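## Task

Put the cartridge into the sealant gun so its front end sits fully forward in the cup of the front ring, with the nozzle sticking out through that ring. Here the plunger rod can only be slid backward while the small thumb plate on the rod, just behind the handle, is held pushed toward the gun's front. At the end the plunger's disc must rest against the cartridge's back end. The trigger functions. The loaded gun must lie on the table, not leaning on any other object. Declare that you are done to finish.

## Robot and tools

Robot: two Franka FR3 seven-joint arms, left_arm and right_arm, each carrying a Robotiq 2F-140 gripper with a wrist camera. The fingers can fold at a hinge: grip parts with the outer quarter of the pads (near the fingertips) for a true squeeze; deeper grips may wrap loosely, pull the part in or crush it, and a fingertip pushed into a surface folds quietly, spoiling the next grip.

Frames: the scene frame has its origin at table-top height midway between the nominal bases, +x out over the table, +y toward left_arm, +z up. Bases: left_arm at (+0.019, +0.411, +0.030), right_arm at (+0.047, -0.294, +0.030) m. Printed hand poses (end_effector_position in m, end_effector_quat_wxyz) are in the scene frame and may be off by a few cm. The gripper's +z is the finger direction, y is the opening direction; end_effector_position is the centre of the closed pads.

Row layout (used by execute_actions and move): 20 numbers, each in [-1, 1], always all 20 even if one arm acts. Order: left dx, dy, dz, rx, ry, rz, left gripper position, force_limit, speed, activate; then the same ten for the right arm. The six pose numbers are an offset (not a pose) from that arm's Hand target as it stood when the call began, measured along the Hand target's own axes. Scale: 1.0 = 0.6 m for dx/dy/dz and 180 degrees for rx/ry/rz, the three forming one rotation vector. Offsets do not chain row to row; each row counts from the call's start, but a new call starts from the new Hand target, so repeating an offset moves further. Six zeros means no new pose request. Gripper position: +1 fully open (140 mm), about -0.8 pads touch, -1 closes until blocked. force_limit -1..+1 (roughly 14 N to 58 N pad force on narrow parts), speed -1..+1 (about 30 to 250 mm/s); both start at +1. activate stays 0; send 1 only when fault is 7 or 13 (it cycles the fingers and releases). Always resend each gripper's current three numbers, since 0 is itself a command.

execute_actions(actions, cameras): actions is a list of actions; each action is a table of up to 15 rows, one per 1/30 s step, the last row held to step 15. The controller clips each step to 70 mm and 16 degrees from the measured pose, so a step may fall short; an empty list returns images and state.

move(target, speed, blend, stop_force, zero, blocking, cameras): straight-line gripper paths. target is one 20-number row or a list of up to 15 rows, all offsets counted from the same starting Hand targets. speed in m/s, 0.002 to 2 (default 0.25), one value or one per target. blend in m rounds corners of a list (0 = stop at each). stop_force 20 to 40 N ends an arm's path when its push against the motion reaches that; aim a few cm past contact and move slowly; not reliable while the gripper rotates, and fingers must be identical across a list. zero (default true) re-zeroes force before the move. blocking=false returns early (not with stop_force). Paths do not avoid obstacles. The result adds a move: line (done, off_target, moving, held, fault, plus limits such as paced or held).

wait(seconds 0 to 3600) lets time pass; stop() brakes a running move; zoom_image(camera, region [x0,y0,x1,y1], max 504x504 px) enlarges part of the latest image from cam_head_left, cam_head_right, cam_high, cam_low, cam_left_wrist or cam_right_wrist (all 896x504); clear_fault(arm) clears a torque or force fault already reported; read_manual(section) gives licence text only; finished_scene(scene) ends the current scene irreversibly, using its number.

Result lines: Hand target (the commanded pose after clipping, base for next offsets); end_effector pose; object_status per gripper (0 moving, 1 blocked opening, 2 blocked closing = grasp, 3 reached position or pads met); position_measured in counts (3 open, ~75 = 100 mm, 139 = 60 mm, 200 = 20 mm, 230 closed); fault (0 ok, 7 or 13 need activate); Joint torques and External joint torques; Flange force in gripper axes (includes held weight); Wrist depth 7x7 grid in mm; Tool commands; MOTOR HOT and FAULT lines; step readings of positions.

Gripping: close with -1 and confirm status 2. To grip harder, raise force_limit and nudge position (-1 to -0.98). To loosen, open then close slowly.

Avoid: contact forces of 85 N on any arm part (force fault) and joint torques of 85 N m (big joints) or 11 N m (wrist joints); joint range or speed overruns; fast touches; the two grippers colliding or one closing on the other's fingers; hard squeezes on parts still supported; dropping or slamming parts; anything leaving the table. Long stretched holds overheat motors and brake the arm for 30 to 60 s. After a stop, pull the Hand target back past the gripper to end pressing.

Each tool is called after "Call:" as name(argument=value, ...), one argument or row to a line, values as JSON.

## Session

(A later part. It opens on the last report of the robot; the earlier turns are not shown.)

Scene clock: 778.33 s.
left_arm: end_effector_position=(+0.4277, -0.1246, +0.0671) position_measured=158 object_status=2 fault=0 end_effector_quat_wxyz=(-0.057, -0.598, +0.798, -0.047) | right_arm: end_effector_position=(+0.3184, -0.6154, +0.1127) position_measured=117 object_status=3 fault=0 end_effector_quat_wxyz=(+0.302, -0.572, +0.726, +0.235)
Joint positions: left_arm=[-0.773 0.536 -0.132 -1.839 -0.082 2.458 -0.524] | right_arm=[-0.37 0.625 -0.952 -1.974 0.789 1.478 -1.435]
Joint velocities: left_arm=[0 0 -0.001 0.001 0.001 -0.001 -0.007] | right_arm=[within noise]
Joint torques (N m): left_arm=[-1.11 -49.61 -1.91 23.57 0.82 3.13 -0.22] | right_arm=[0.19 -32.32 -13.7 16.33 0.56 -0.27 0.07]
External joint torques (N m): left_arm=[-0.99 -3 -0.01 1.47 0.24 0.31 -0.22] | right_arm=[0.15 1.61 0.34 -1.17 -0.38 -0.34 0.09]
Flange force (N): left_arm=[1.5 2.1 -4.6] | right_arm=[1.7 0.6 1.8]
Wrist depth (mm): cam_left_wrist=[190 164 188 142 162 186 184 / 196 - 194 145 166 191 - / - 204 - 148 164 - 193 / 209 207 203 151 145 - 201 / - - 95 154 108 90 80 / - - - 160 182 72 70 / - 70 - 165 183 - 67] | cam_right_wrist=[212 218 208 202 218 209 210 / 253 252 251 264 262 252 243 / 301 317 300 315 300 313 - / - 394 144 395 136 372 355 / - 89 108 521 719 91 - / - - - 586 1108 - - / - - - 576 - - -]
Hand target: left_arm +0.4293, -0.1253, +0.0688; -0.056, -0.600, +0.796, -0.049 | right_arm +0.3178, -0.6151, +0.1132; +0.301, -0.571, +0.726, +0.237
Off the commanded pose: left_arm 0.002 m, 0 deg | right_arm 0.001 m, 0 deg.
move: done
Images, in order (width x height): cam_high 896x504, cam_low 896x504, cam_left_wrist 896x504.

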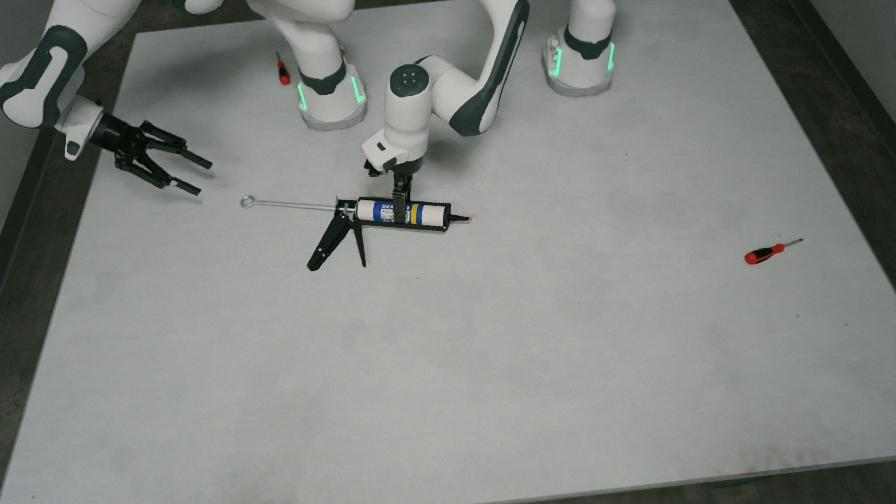

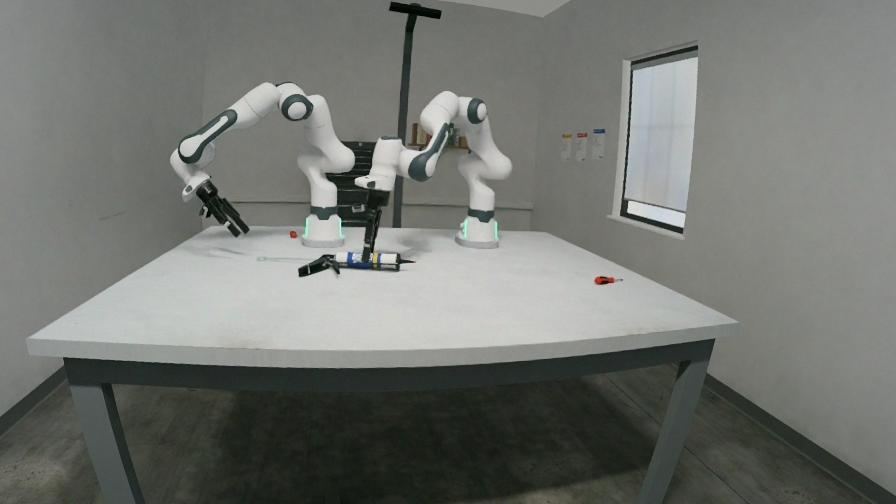

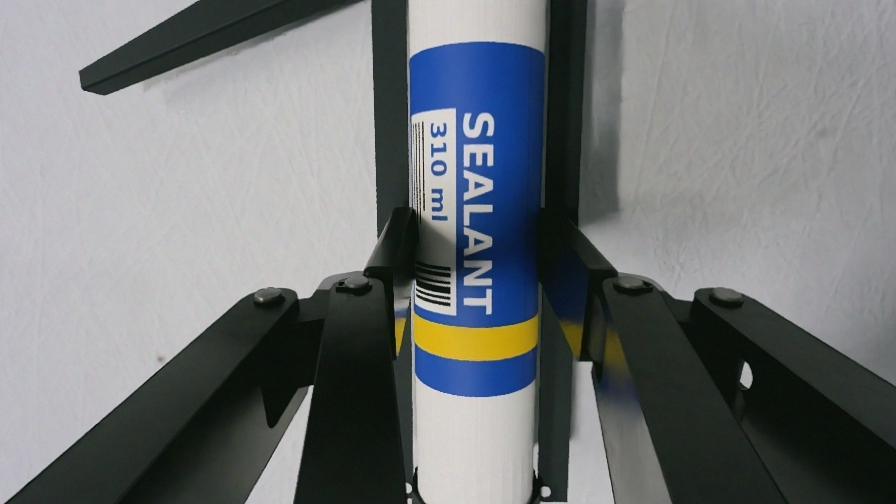

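Call:
move(
  target=[0,0,0,0,0,0,-0.5,-0.02,-1,0,0,0,0,0,0,0,0.1,0,-0.5,0],
  cameras=["cam_left_wrist"],
)

Call:
move(
  target=[0,0,0,0,0,0,0,-0.02,-1,0,0,0,0,0,0,0,0.1,0,-0.5,0],
  cameras=["cam_low","cam_high","cam_left_wrist"],
)

Call:
zoom_image(
  camera="cam_left_wrist",
  region=[340, 340, 600, 504],
)

Scene clock: 784.60 s.
left_arm: end_effector_position=(+0.4276, -0.1245, +0.0669) position_measured=159 object_status=2 fault=0 end_effector_quat_wxyz=(-0.056, -0.598, +0.798, -0.047) | right_arm: end_effector_position=(+0.3184, -0.6154, +0.1127) position_measured=117 object_status=3 fault=0 end_effector_quat_wxyz=(+0.302, -0.572, +0.726, +0.235)
Joint positions: left_arm=[-0.775 0.536 -0.13 -1.839 -0.082 2.458 -0.525] | right_arm=[-0.37 0.625 -0.952 -1.974 0.789 1.478 -1.435]
Joint torques (N m): left_arm=[-0.87 -49.7 -1.67 23.56 0.67 3.07 -0.09] | right_arm=[0.13 -32.18 -13.66 16.38 0.53 -0.27 0.12]
External joint torques (N m): left_arm=[-1.05 -3.12 -0.04 1.43 0.08 0.24 -0.09] | right_arm=[0.26 1.73 0.51 -1.08 -0.4 -0.35 0.14]
Flange force (N): left_arm=[1.1 2.3 -5.0] | right_arm=[2.1 0.1 1.8]
Wrist depth (mm): cam_left_wrist=[- 163 165 142 163 189 - / 197 199 - 145 164 - 192 / 202 199 - 148 163 197 195 / - 209 204 152 153 203 - / 221 - 95 154 107 90 210 / - - - 160 182 72 71 / - - - 166 - - 67] | cam_right_wrist=[212 212 209 209 209 210 211 / 254 253 242 251 251 252 253 / 317 318 321 298 300 314 - / 403 421 123 388 136 370 354 / - 89 144 484 - 91 - / - - - 931 2283 - - / - - - 575 - - -]
Hand target: left_arm +0.4293, -0.1253, +0.0688; -0.056, -0.600, +0.796, -0.049 | right_arm +0.3178, -0.6151, +0.1132; +0.301, -0.571, +0.726, +0.237
Off the commanded pose: left_arm 0.003 m, 0 deg | right_arm 0.001 m, 0 deg.
move: done

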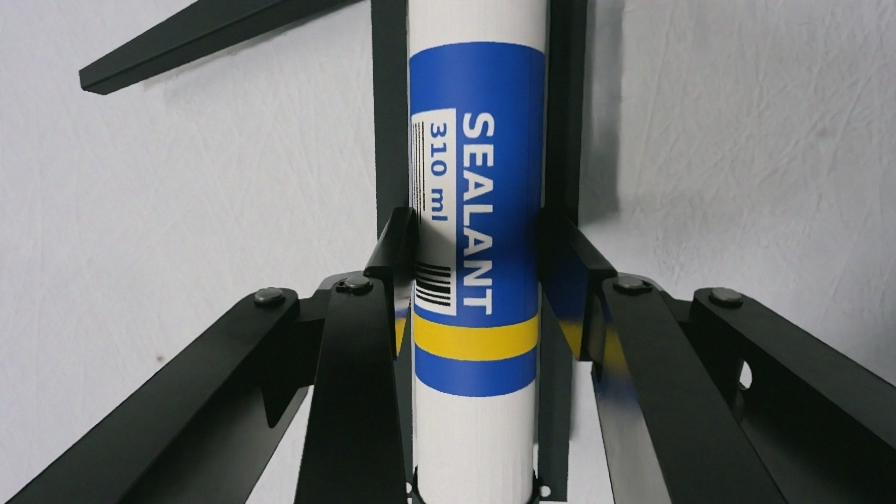

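Scene clock: 785.50 s.
left_arm: end_effector_position=(+0.4287, -0.1251, +0.0679) position_measured=129 object_status=0 fault=0 end_effector_quat_wxyz=(-0.056, -0.598, +0.798, -0.048) | right_arm: end_effector_position=(+0.3184, -0.6154, +0.1127) position_measured=117 object_status=3 fault=0 end_effector_quat_wxyz=(+0.302, -0.572, +0.726, +0.235)
Joint positions: left_arm=[-0.776 0.536 -0.129 -1.837 -0.082 2.458 -0.525] | right_arm=[-0.37 0.625 -0.952 -1.974 0.789 1.478 -1.435]
Joint torques (N m): left_arm=[-1.03 -47.88 -1.88 22.12 0.6 2.94 -0.07] | right_arm=[0.08 -32.36 -13.69 16.4 0.54 -0.27 0.06]
External joint torques (N m): left_arm=[-1.16 -1.34 -0.23 0.03 0.01 0.12 -0.07] | right_arm=[0.19 1.61 0.46 -1.07 -0.4 -0.35 0.08]
Flange force (N): left_arm=[0.0 3.6 -2.1] | right_arm=[2.0 0.3 1.7]
Wrist depth (mm): cam_left_wrist=[193 167 189 147 165 187 - / - - - 149 167 - 191 / - - 203 154 173 - 196 / - 213 205 160 152 - 202 / 216 91 113 172 152 91 80 / - 78 - 170 188 68 72 / - - - 176 196 - 72] | cam_right_wrist=[211 210 210 210 209 211 210 / 247 253 252 252 252 252 252 / 321 317 284 295 284 312 315 / 426 401 134 - 153 119 - / - 88 143 526 - 91 - / - - - 639 - - - / - - - 573 - - -]
Hand target: left_arm +0.4293, -0.1253, +0.0688; -0.056, -0.600, +0.796, -0.049 | right_arm +0.3178, -0.6151, +0.1132; +0.301, -0.571, +0.726, +0.237
Off the commanded pose: left_arm 0.001 m, 0 deg | right_arm 0.001 m, 0 deg.
move: done
Images, in order (width x height): cam_high 896x504, cam_low 896x504, cam_left_wrist 896x504.

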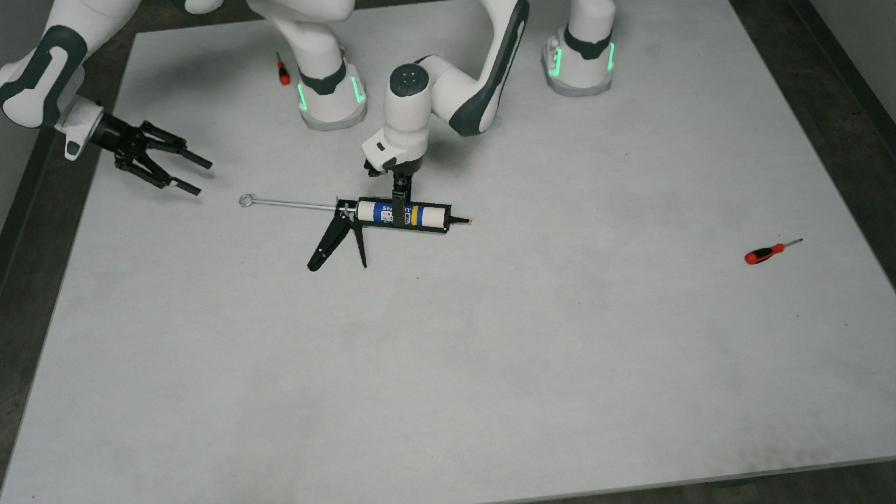

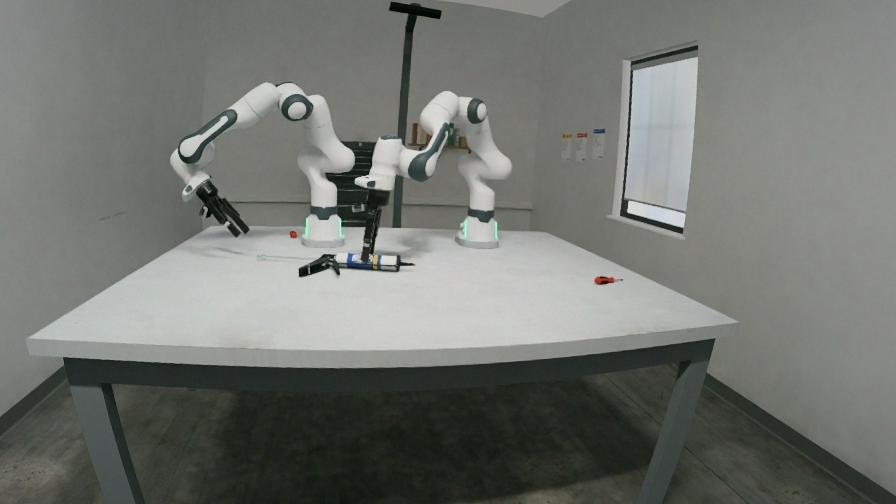

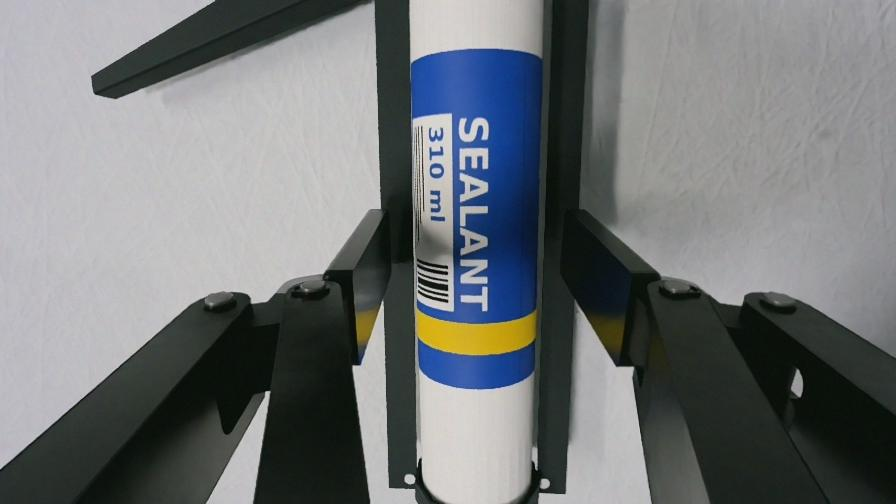

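Scaled by 1.938.

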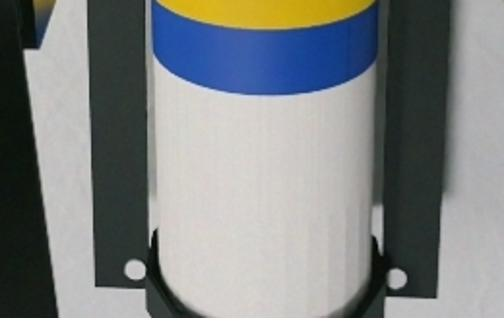

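Call:
move(
  target=[0,0,-0.06,0,0,0,0.3,-0.02,-0.5,0,0,0,0,0,0,0,0.1,0,-0.5,0],
  speed=0.15,
)

Call:
move(
  target=[0,0,-0.14,0,0,0,1,-0.02,0.5,0,0,0,0,0,0,0,0.1,0,-0.5,0],
  cameras=["cam_low","cam_high","cam_left_wrist"],
)

Call:
zoom_image(
  camera="cam_high",
  region=[320, 180, 480, 240],
)

Call:
zoom_image(
  camera="cam_low",
  region=[290, 240, 420, 285],
)

Call:
zoom_image(
  camera="cam_left_wrist",
  region=[300, 300, 620, 504],
)

Scene clock: 793.77 s.
left_arm: end_effector_position=(+0.4317, -0.1212, +0.1053) position_measured=91 object_status=3 fault=0 end_effector_quat_wxyz=(-0.054, -0.598, +0.798, -0.051) | right_arm: end_effector_position=(+0.3184, -0.6154, +0.1127) position_measured=117 object_status=3 fault=0 end_effector_quat_wxyz=(+0.302, -0.572, +0.726, +0.235)
Joint positions: left_arm=[-0.768 0.467 -0.129 -1.84 -0.083 2.399 -0.525] | right_arm=[-0.37 0.625 -0.952 -1.974 0.789 1.478 -1.435]
Joint velocities: left_arm=[0 0 0 0 0 -0.004 0.001] | right_arm=[within noise]
Joint torques (N m): left_arm=[-0.34 -46.79 -2.15 22.07 0.16 2.7 0.03] | right_arm=[0.13 -32.28 -13.67 16.3 0.54 -0.28 0.1]
External joint torques (N m): left_arm=[-0.36 -1.29 -0.61 -0.79 -0.44 -0.14 0.03] | right_arm=[0.15 1.58 0.38 -1.15 -0.4 -0.35 0.12]
Flange force (N): left_arm=[-3.2 6.0 -2.6] | right_arm=[1.7 0.5 1.8]
Wrist depth (mm): cam_left_wrist=[- 205 198 181 220 - 221 / - 232 - 186 206 228 225 / - 242 - 193 209 236 234 / - 246 139 199 203 238 - / - 88 119 205 213 102 87 / - 72 257 212 226 - 76 / - - - 214 - - -] | cam_right_wrist=[214 211 209 209 209 210 212 / 254 250 244 251 251 251 253 / 316 319 320 300 296 315 - / - - 122 - 135 119 346 / - 88 120 519 - 91 - / - - - 1094 - - - / - - - 580 - - -]
Hand target: left_arm +0.4304, -0.1201, +0.1044; -0.056, -0.600, +0.796, -0.049 | right_arm +0.3178, -0.6151, +0.1132; +0.301, -0.571, +0.726, +0.237
Off the commanded pose: left_arm 0.002 m, 0 deg | right_arm 0.001 m, 0 deg.
move: done

Scene clock: 794.97 s.
left_arm: end_effector_position=(+0.4350, -0.1088, +0.1897) position_measured=3 object_status=3 fault=0 end_effector_quat_wxyz=(-0.054, -0.601, +0.796, -0.052) | right_arm: end_effector_position=(+0.3184, -0.6154, +0.1127) position_measured=117 object_status=3 fault=0 end_effector_quat_wxyz=(+0.302, -0.572, +0.726, +0.235)
Joint positions: left_arm=[-0.749 0.332 -0.129 -1.813 -0.092 2.237 -0.525] | right_arm=[-0.37 0.625 -0.952 -1.974 0.789 1.478 -1.435]
Joint velocities: left_arm=[-0.001 0.002 0 0.001 0 -0.004 0.001] | right_arm=[within noise]
Joint torques (N m): left_arm=[-0.28 -44.05 -2.16 23.47 0.16 2.68 0.05] | right_arm=[0.1 -32.28 -13.66 16.32 0.55 -0.29 0.13]
External joint torques (N m): left_arm=[-0.42 -1.08 -1.14 -0.79 -0.45 -0.17 0.05] | right_arm=[-0.04 1.61 0.28 -1.15 -0.4 -0.34 0.16]
Flange force (N): left_arm=[-2.9 6.0 -1.3] | right_arm=[2.0 0.5 1.5]
Wrist depth (mm): cam_left_wrist=[- - 283 265 276 - - / - - - 270 - - - / - - - 277 - - 317 / - 120 - 287 - 140 - / - 103 - 294 339 122 103 / - 96 - - 354 - 98 / - - - - - - -] | cam_right_wrist=[212 211 203 217 209 210 211 / 244 252 262 252 252 241 252 / 301 311 300 283 298 329 315 / - - 134 455 135 370 362 / - 89 108 529 - 91 - / - - - 3126 - - - / - - - 2135 - - -]
Hand target: left_arm +0.4329, -0.1080, +0.1875; -0.056, -0.600, +0.796, -0.049 | right_arm +0.3178, -0.6151, +0.1132; +0.301, -0.571, +0.726, +0.237
Off the commanded pose: left_arm 0.003 m, 0 deg | right_arm 0.001 m, 0 deg.
move: done
Images, in order (width x height): cam_high 896x504, cam_low 896x504, cam_left_wrist 896x504.

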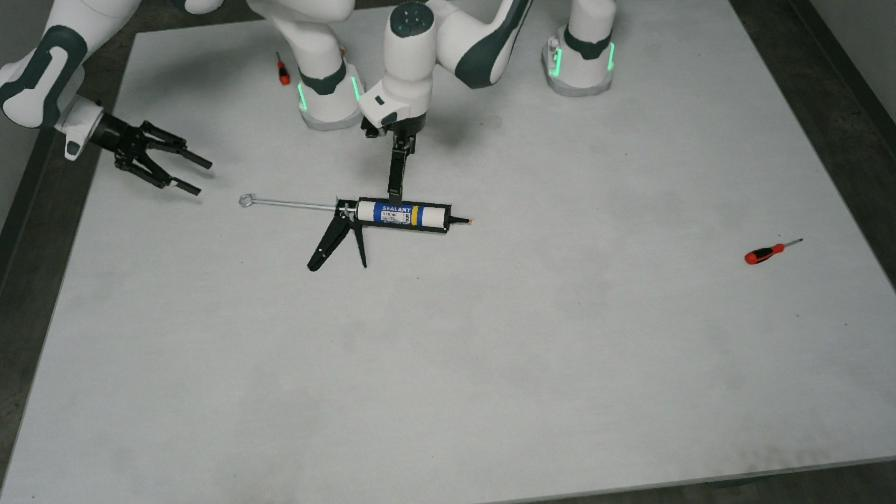

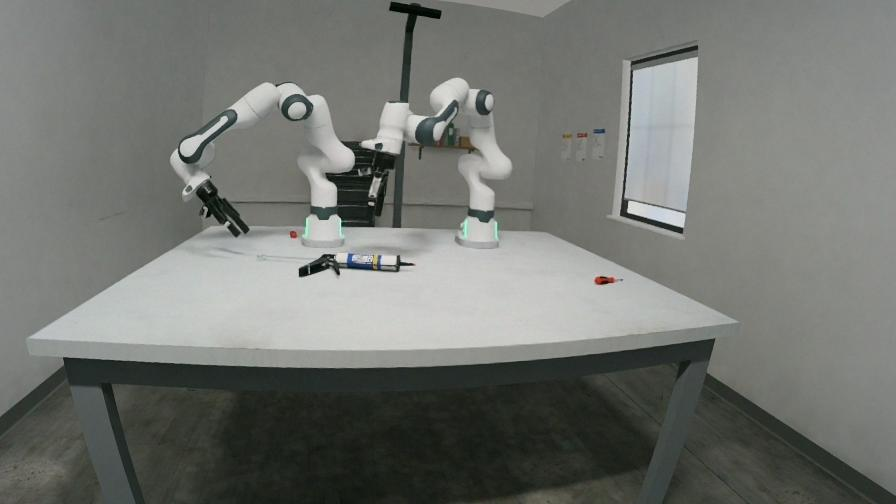

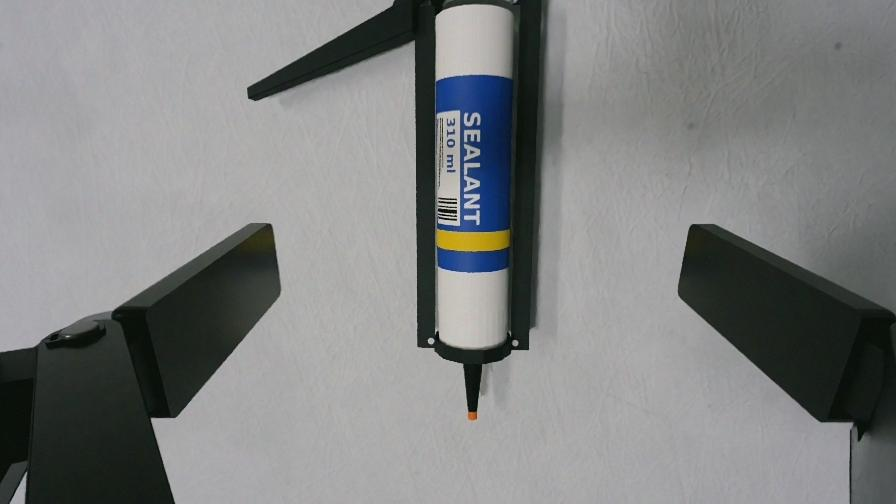

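Scaled by 3.150.

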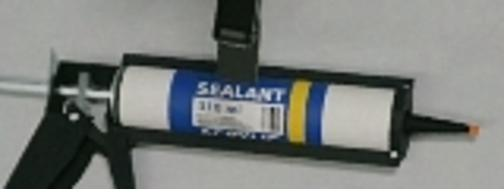

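Scaled by 3.877.

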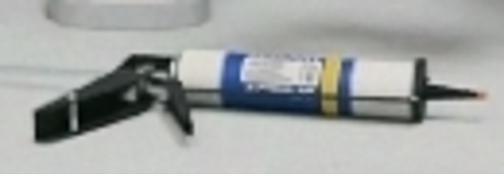

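Scaled by 1.575.

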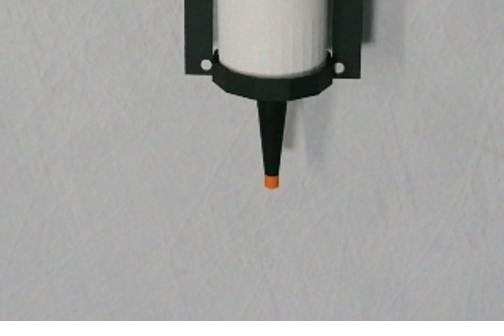

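Call:
move(
  target=[0.2293,-0.1817,0.0153,-0.0397,-0.0344,0.499,1,-0.02,0.5,0,0,0,0,0,0,0,0.1,0,-0.5,0],
  cameras=["cam_high","cam_left_wrist"],
)

Scene clock: 822.60 s.
left_arm: end_effector_position=(+0.5002, -0.2686, +0.2006) position_measured=3 object_status=3 fault=0 end_effector_quat_wxyz=(+0.045, +0.134, +0.989, -0.047) | right_arm: end_effector_position=(+0.3184, -0.6154, +0.1127) position_measured=117 object_status=3 fault=0 end_effector_quat_wxyz=(+0.302, -0.572, +0.726, +0.235)
Joint positions: left_arm=[-0.846 1.119 -0.421 -0.503 0.388 1.713 0.81] | right_arm=[-0.37 0.625 -0.952 -1.974 0.789 1.478 -1.435]
Joint velocities: left_arm=[0.002 -0.001 -0.002 0 0 0 0.006] | right_arm=[within noise]
Joint torques (N m): left_arm=[-1 -60.63 -4.53 23.04 0.33 2.92 0.14] | right_arm=[0.2 -32.29 -13.7 16.29 0.51 -0.27 0.12]
External joint torques (N m): left_arm=[-1.01 -1.69 -0.07 0.36 -0.45 0.12 0.15] | right_arm=[0.17 1.57 0.32 -1.14 -0.42 -0.33 0.14]
Flange force (N): left_arm=[0.0 0.0 0.0] | right_arm=[1.5 0.6 1.8]
Wrist depth (mm): cam_left_wrist=[- - - 262 260 255 251 / 333 - - 279 - - - / 365 - - 291 - - - / - 120 - - - 140 - / - 103 - - - 122 103 / - 96 - - - - 98 / - - - - - - -] | cam_right_wrist=[212 211 210 209 209 210 210 / 245 251 251 243 251 251 242 / 318 316 289 301 305 314 332 / 421 423 134 - 136 112 352 / - 88 144 527 573 91 - / - - - - - - - / - - 2501 - - - -]
Hand target: left_arm +0.4999, -0.2700, +0.1998; +0.000, +0.139, +0.990, +0.000 | right_arm +0.3178, -0.6151, +0.1132; +0.301, -0.571, +0.726, +0.237
Off the commanded pose: left_arm 0.002 m, 7 deg | right_arm 0.001 m, 0 deg.
elbow stopped short (left arm): the move would have taken joint 4 (elbow) straighter than the controller allows.
move: off_target (left_arm)

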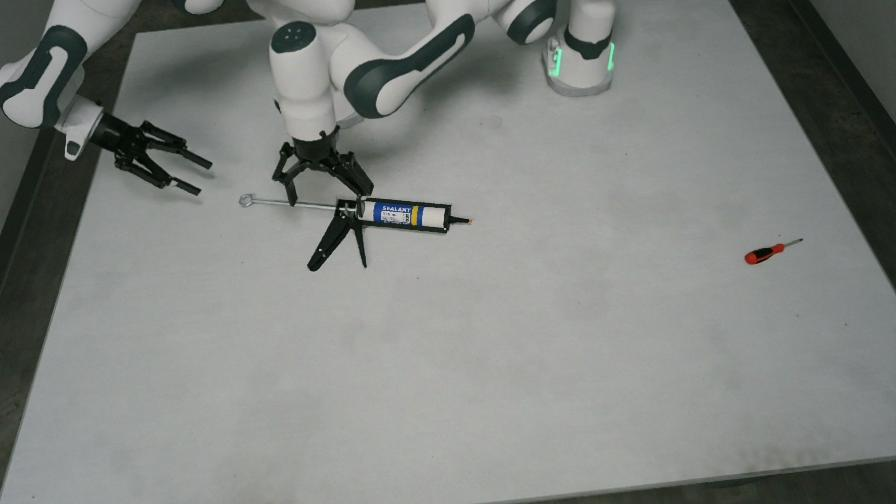

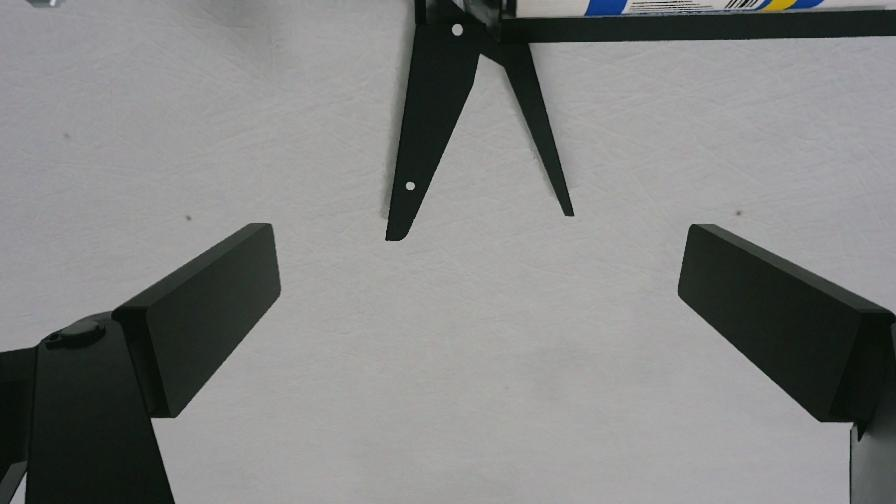

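Call:
move(
  target=[
    [0.362,0.5375,-0.25,0,0,0,1,-0.02,0.5,0,-0.1416,0,-0.1412,0,0,0,1,0,0.5,0],
    [0.362,0.5375,-0.25,0,0,0,1,-0.02,0.5,0,-0.5395,-0.187,0.2885,0.2007,0.1926,0.484,1,0,0.5,0],
  ],
  speed=0.3,
  cameras=["cam_high","cam_right_wrist"],
)

Scene clock: 853.63 s.
left_arm: end_effector_position=(+0.3811, +0.0992, +0.3500) position_measured=3 object_status=3 fault=0 end_effector_quat_wxyz=(+0.002, +0.136, +0.991, +0.000) | right_arm: end_effector_position=(+0.5100, -0.3009, +0.2196) position_measured=3 object_status=3 fault=0 end_effector_quat_wxyz=(+0.001, +0.137, +0.991, +0.000)
Joint positions: left_arm=[-0.298 -0.285 -0.38 -2.098 -0.106 1.833 1.221] | right_arm=[1.355 1.568 -1.99 -2.269 1.29 1.257 0.931]
Joint velocities: left_arm=[within noise] | right_arm=[-0.001 -0.001 0.002 0 0 0 0.006]
Joint torques (N m): left_arm=[-0.91 -22.15 2.36 24.04 0.62 2.31 0.2] | right_arm=[0.16 -22.72 -28.47 3.49 0.62 2.21 0.11]
External joint torques (N m): left_arm=[-0.95 -1.4 -0.74 -0.61 -0.14 -0.16 0.2] | right_arm=[0.17 1.51 -0.56 -0.76 -0.11 -0.28 0.11]
Flange force (N): left_arm=[6.5 1.4 1.0] | right_arm=[4.7 0.4 1.2]
Wrist depth (mm): cam_left_wrist=[- - - - - - - / - - - - - - - / - - - - 481 - 481 / - 120 467 - - 140 - / - 103 553 - - 122 103 / - 97 - - - - 98 / - - - - - - -] | cam_right_wrist=[312 314 319 310 296 295 293 / 328 331 331 304 327 329 - / 350 347 346 318 344 347 352 / 354 132 362 363 363 140 - / - 122 370 - 386 131 106 / - 398 398 - - 405 106 / - - - 428 - - -]
Hand target: left_arm +0.3799, +0.0997, +0.3500; +0.000, +0.139, +0.990, +0.000 | right_arm +0.5099, -0.3003, +0.2198; +0.000, +0.140, +0.990, +0.000
Off the commanded pose: left_arm 0.001 m, 0 deg | right_arm 0.001 m, 0 deg.
move: done; limits=paced

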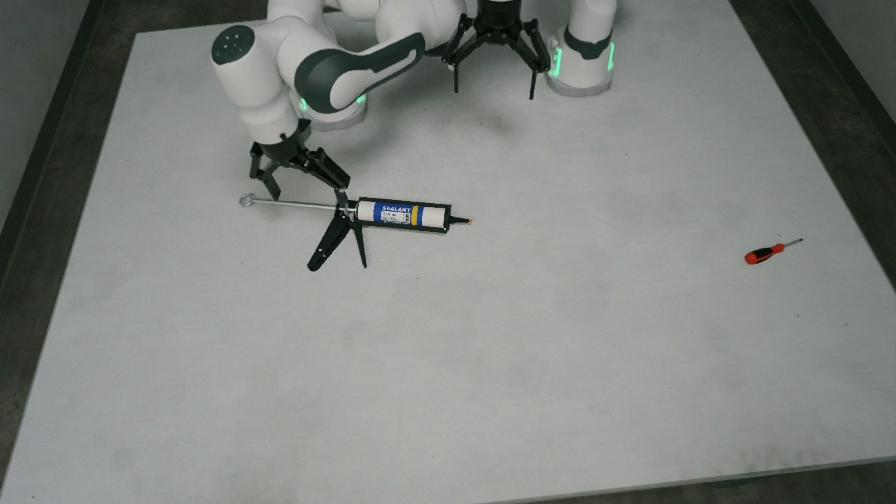

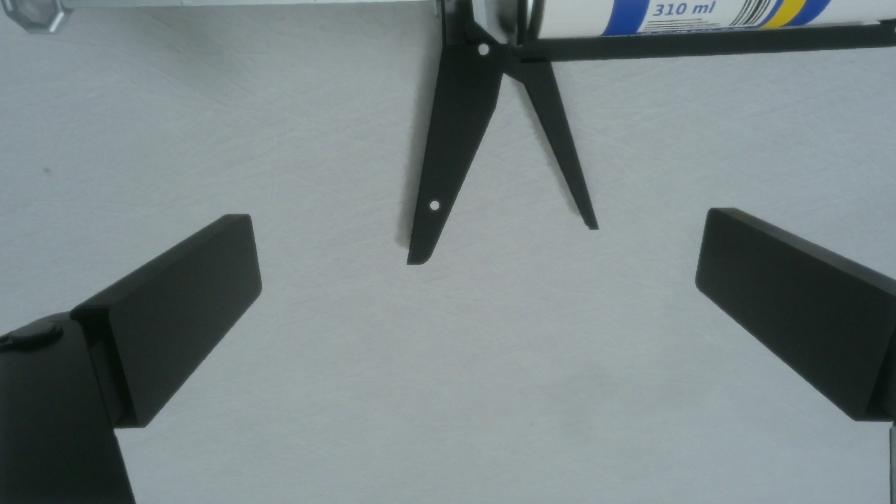

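Call:
move(
  target=[0,0,0,0,0,0,1,-0.02,0.5,0,-0.0367,0.0462,0.267,0,0,0,1,0,0.5,0],
  speed=0.15,
  cameras=["cam_high","cam_low","cam_right_wrist"],
)

Call:
zoom_image(
  camera="cam_low",
  region=[260, 200, 430, 295],
)

Scene clock: 863.87 s.
left_arm: end_effector_position=(+0.3811, +0.0992, +0.3500) position_measured=3 object_status=3 fault=0 end_effector_quat_wxyz=(+0.002, +0.136, +0.991, +0.000) | right_arm: end_effector_position=(+0.5124, -0.2945, +0.1786) position_measured=3 object_status=3 fault=0 end_effector_quat_wxyz=(-0.007, +0.135, +0.991, +0.000)
Joint positions: left_arm=[-0.298 -0.285 -0.38 -2.098 -0.106 1.833 1.221] | right_arm=[1.379 1.609 -1.907 -2.297 1.362 1.285 0.944]
Joint torques (N m): left_arm=[-0.91 -22.07 2.37 24.06 0.62 2.31 0.22] | right_arm=[-0.21 -22.71 -29.09 1.73 0.25 2.19 -0.09]
External joint torques (N m): left_arm=[-0.87 -1.23 -0.66 -0.73 -0.14 -0.18 0.22] | right_arm=[-0.05 1.3 -0.76 -0.95 -0.45 -0.27 -0.09]
Flange force (N): left_arm=[6.3 1.6 1.2] | right_arm=[4.7 -0.9 -0.4]
Wrist depth (mm): cam_left_wrist=[- - - - - - 412 / - - - - - - - / - - - - - - - / - 131 474 - - 140 - / - 103 - - - 122 103 / - 97 - - - - 98 / - - - - - - -] | cam_right_wrist=[287 278 280 275 259 260 260 / 292 291 291 262 289 285 294 / 304 308 306 276 290 - 310 / 314 123 320 319 331 139 316 / - 122 330 333 335 333 106 / - 107 - - 356 354 - / - 372 377 376 376 374 -]
Hand target: left_arm +0.3799, +0.0997, +0.3500; +0.000, +0.139, +0.990, +0.000 | right_arm +0.5118, -0.2943, +0.1792; -0.008, +0.135, +0.991, +0.001 (not the last commanded pose)
Off the commanded pose: left_arm 0.001 m, 0 deg | right_arm 0.123 m, 1 deg.
move: held (right_arm; a check stopped the path); limits=held
pose unreachable (right arm): on one or more control steps of this call, first in action 0 (counted from 0), this arm could not follow its commanded pose, so it was not sent that pose on those steps. It may still have moved: this result reports where it is.
cause: moving toward the commanded pose would bring a part of the arm too close to another arm (a part of this arm just beyond joint 5 (forearm roll) and the left arm's gripper, at the place that arm is still heading or pushing toward).

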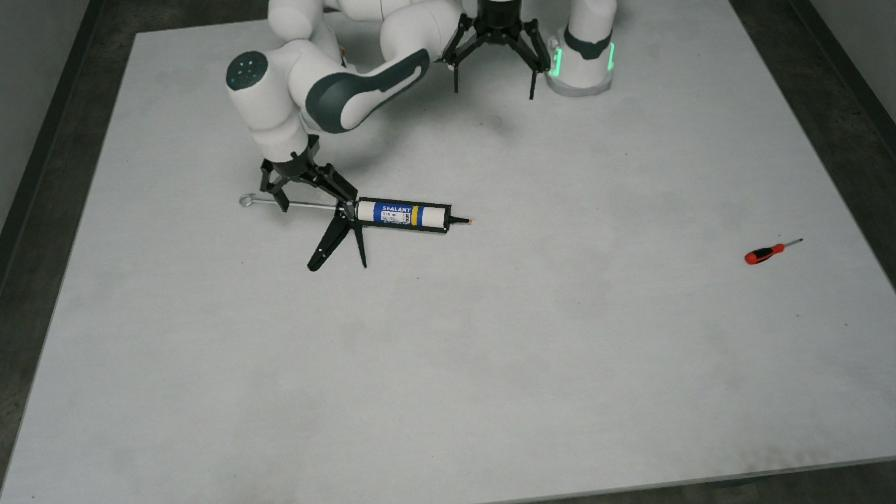

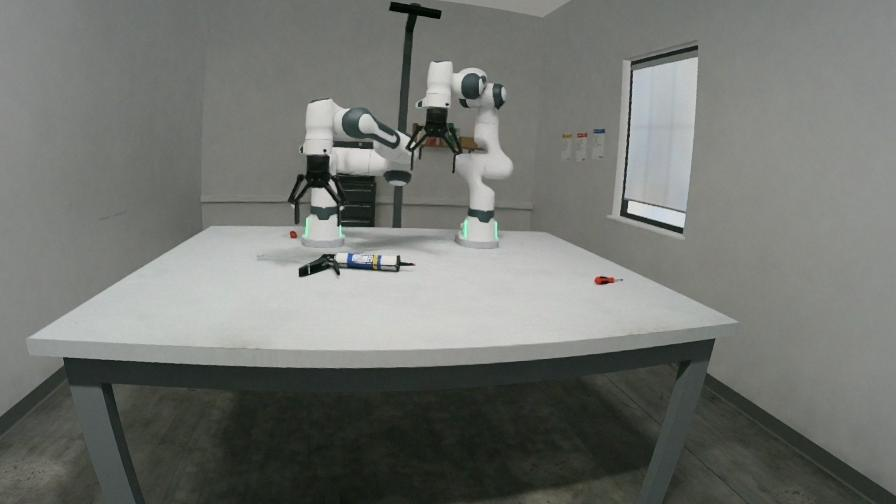

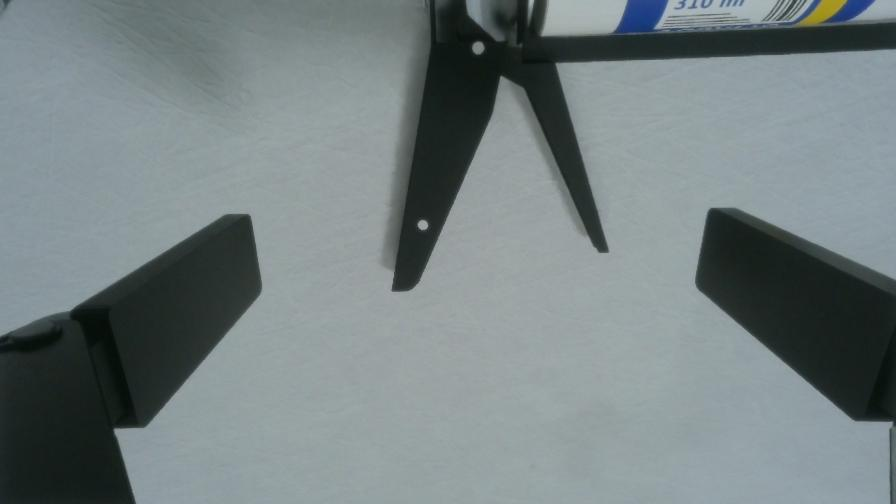

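Scaled by 2.965.

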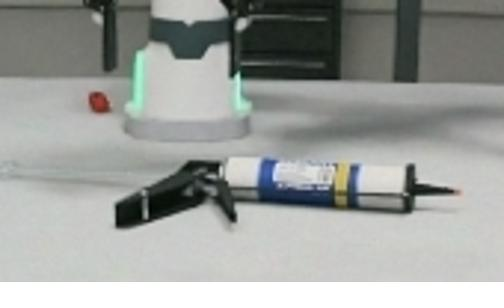

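Call:
move(
  target=[
    [0.218,0.457,0,0,0,0,1,-0.02,0.5,0,0,0,0,0,0,0,1,0,0.5,0],
    [0.218,0.457,0,0,0,0,1,-0.02,0.5,0,-0.0363,0.0355,0.198,0,0,0,1,0,0.5,0],
  ],
  speed=[0.3,0.12],
  cameras=["cam_high","cam_low","cam_right_wrist"],
)

Call:
zoom_image(
  camera="cam_low",
  region=[260, 200, 430, 295],
)

Scene clock: 873.57 s.
left_arm: end_effector_position=(+0.3308, +0.3983, +0.3502) position_measured=3 object_status=3 fault=0 end_effector_quat_wxyz=(+0.001, +0.136, +0.991, -0.001) | right_arm: end_effector_position=(+0.5352, -0.2789, +0.0604) position_measured=3 object_status=3 fault=0 end_effector_quat_wxyz=(-0.010, +0.133, +0.991, +0.002)
Joint positions: left_arm=[-0.271 -0.807 0.157 -2.511 0.114 1.711 1.679] | right_arm=[1.412 1.705 -1.652 -2.295 1.609 1.404 1.008]
Joint velocities: left_arm=[within noise] | right_arm=[0.001 -0.001 0.001 0.001 0 0.002 0.006]
Joint torques (N m): left_arm=[-0.78 -5.92 -4.25 23.93 1.2 2.28 0.24] | right_arm=[0.29 -21.92 -29.57 -2.62 0.95 2.52 0.05]
External joint torques (N m): left_arm=[-0.76 -1.39 -0.51 -0.56 0.38 -0.17 0.24] | right_arm=[0.32 1.92 0.01 -0.48 0.23 0.1 0.04]
Flange force (N): left_arm=[5.9 -1.6 1.3] | right_arm=[2.8 0.0 2.1]
Wrist depth (mm): cam_left_wrist=[- - - - - - - / - - - - - 442 - / - - - - - - - / - 119 - - - 140 - / - 103 - - - 122 103 / - 96 567 576 - - 98 / - - - - - - -] | cam_right_wrist=[170 172 169 142 170 172 173 / 180 177 176 150 155 181 181 / 187 188 156 185 186 189 189 / 194 132 166 197 194 149 194 / - 122 201 204 205 203 106 / - 214 211 214 217 217 106 / - 226 224 228 229 228 230]
Hand target: left_arm +0.3296, +0.3994, +0.3501; +0.000, +0.139, +0.990, +0.000 | right_arm +0.5366, -0.2791, +0.0601; -0.008, +0.135, +0.991, +0.001
Off the commanded pose: left_arm 0.002 m, 0 deg | right_arm 0.001 m, 0 deg.
move: done

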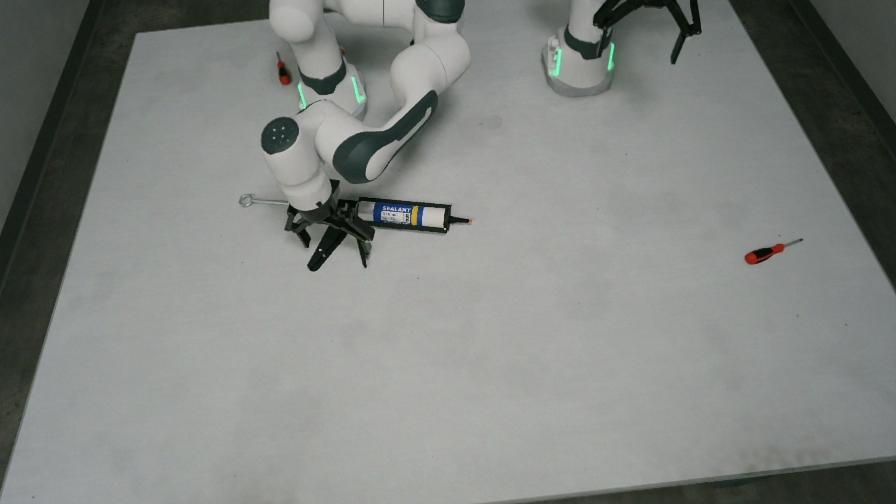

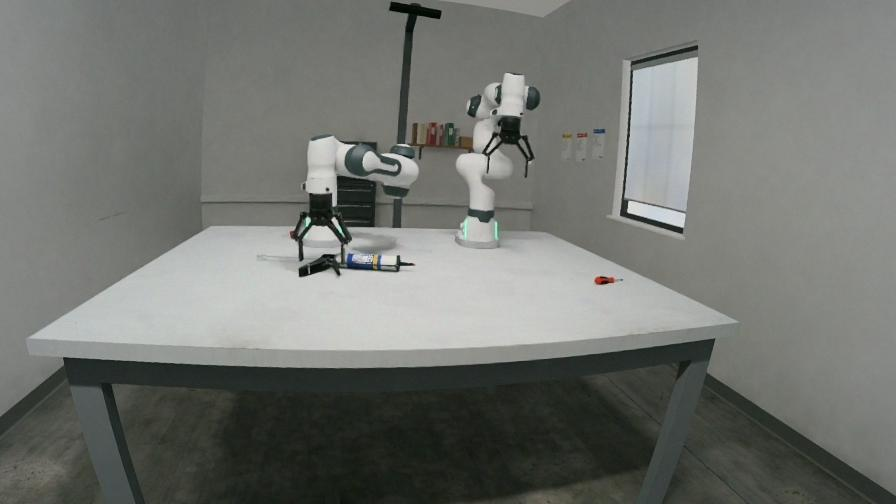

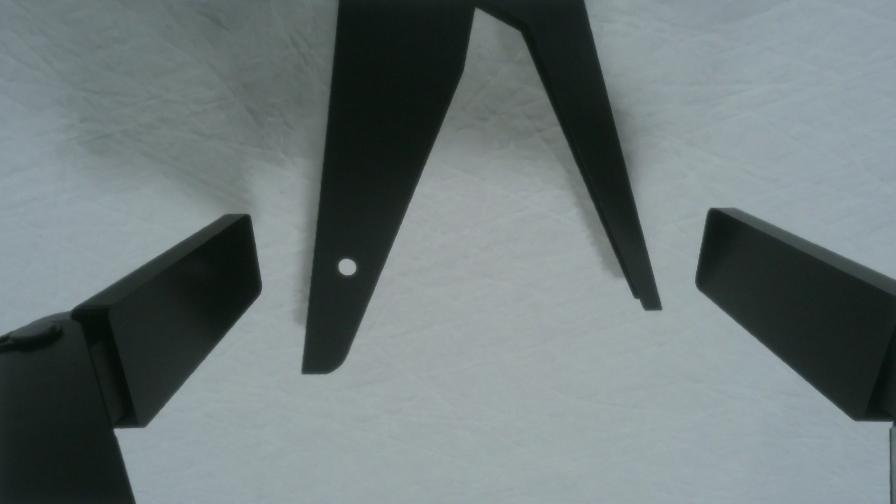

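Scaled by 2.965.

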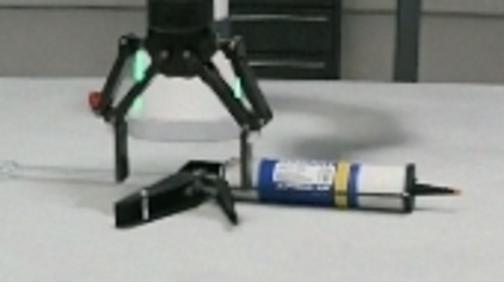

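Call:
move(
  target=[0,0,0,0,0,0,1,-0.02,0.5,0,0,0,0.0393,0,0,0,1,0,0.5,0],
  speed=0.08,
  cameras=["cam_high","cam_low","cam_right_wrist"],
)

Call:
zoom_image(
  camera="cam_low",
  region=[260, 200, 430, 295],
)

Scene clock: 878.43 s.
left_arm: end_effector_position=(+0.3308, +0.3983, +0.3502) position_measured=3 object_status=3 fault=0 end_effector_quat_wxyz=(+0.001, +0.136, +0.991, -0.001) | right_arm: end_effector_position=(+0.5355, -0.2779, +0.0367) position_measured=3 object_status=3 fault=0 end_effector_quat_wxyz=(-0.010, +0.133, +0.991, +0.002)
Joint positions: left_arm=[-0.271 -0.807 0.157 -2.511 0.114 1.711 1.679] | right_arm=[1.421 1.721 -1.6 -2.295 1.655 1.431 1.014]
Joint velocities: left_arm=[within noise] | right_arm=[0.001 0 0.001 0 0.003 0.004 0.002]
Joint torques (N m): left_arm=[-0.78 -5.97 -4.24 23.87 1.19 2.27 0.25] | right_arm=[0.54 -21.65 -29.5 -4.5 0.99 2.41 0.13]
External joint torques (N m): left_arm=[-0.79 -1.47 -0.57 -0.57 0.36 -0.18 0.25] | right_arm=[0.43 1.98 0.07 -1.55 0.25 0.01 0.13]
Flange force (N): left_arm=[6.1 -1.8 1.3] | right_arm=[6.3 -0.8 2.2]
Wrist depth (mm): cam_left_wrist=[- - 427 - - 434 - / - 475 - - - - - / - - - - - - - / 534 120 - - - 139 - / - 103 - - - 122 103 / - 97 - 568 - - 98 / - - - - - - -] | cam_right_wrist=[150 151 120 120 125 153 152 / 156 156 126 154 146 158 158 / 163 162 132 163 162 164 164 / 171 145 139 172 172 144 170 / - 122 147 181 181 153 106 / - 188 186 189 188 189 112 / - 197 198 197 202 200 198]
Hand target: left_arm +0.3296, +0.3994, +0.3501; +0.000, +0.139, +0.990, +0.000 | right_arm +0.5362, -0.2790, +0.0365; -0.008, +0.135, +0.991, +0.001
Off the commanded pose: left_arm 0.002 m, 0 deg | right_arm 0.001 m, 0 deg.
move: done

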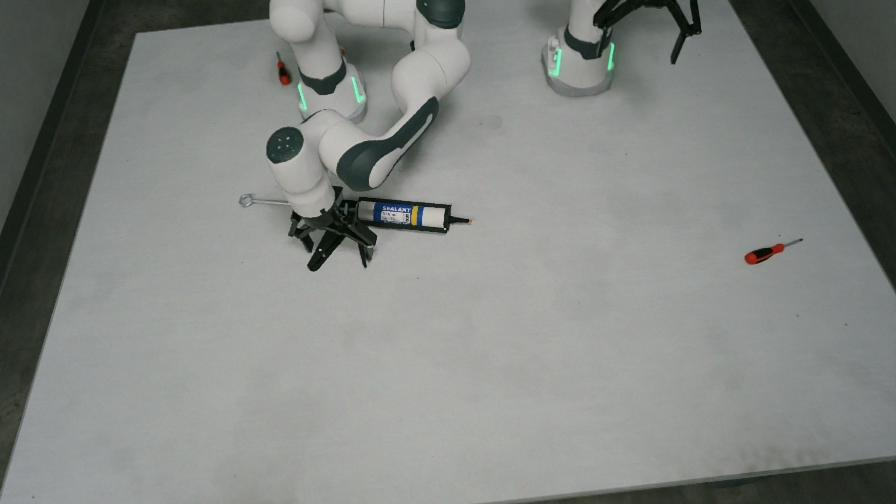

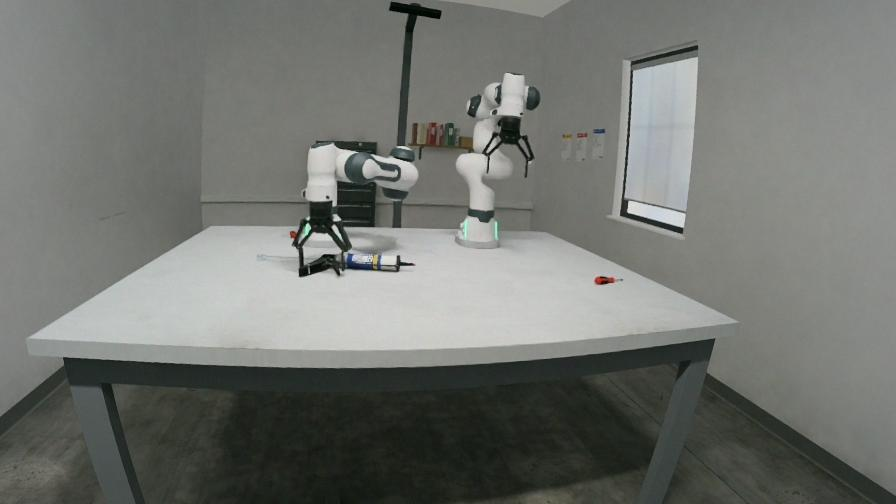

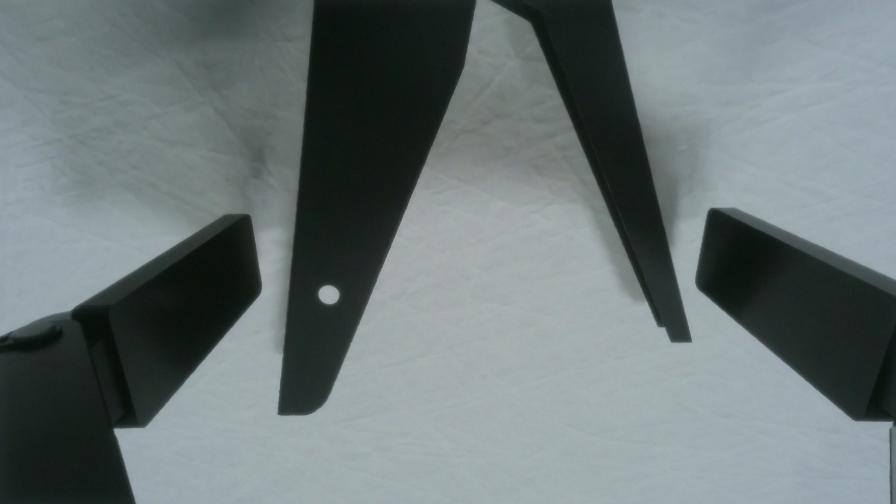

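Scaled by 2.965.

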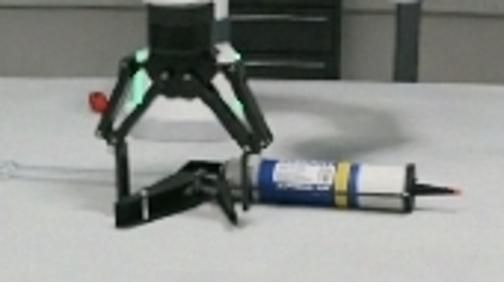

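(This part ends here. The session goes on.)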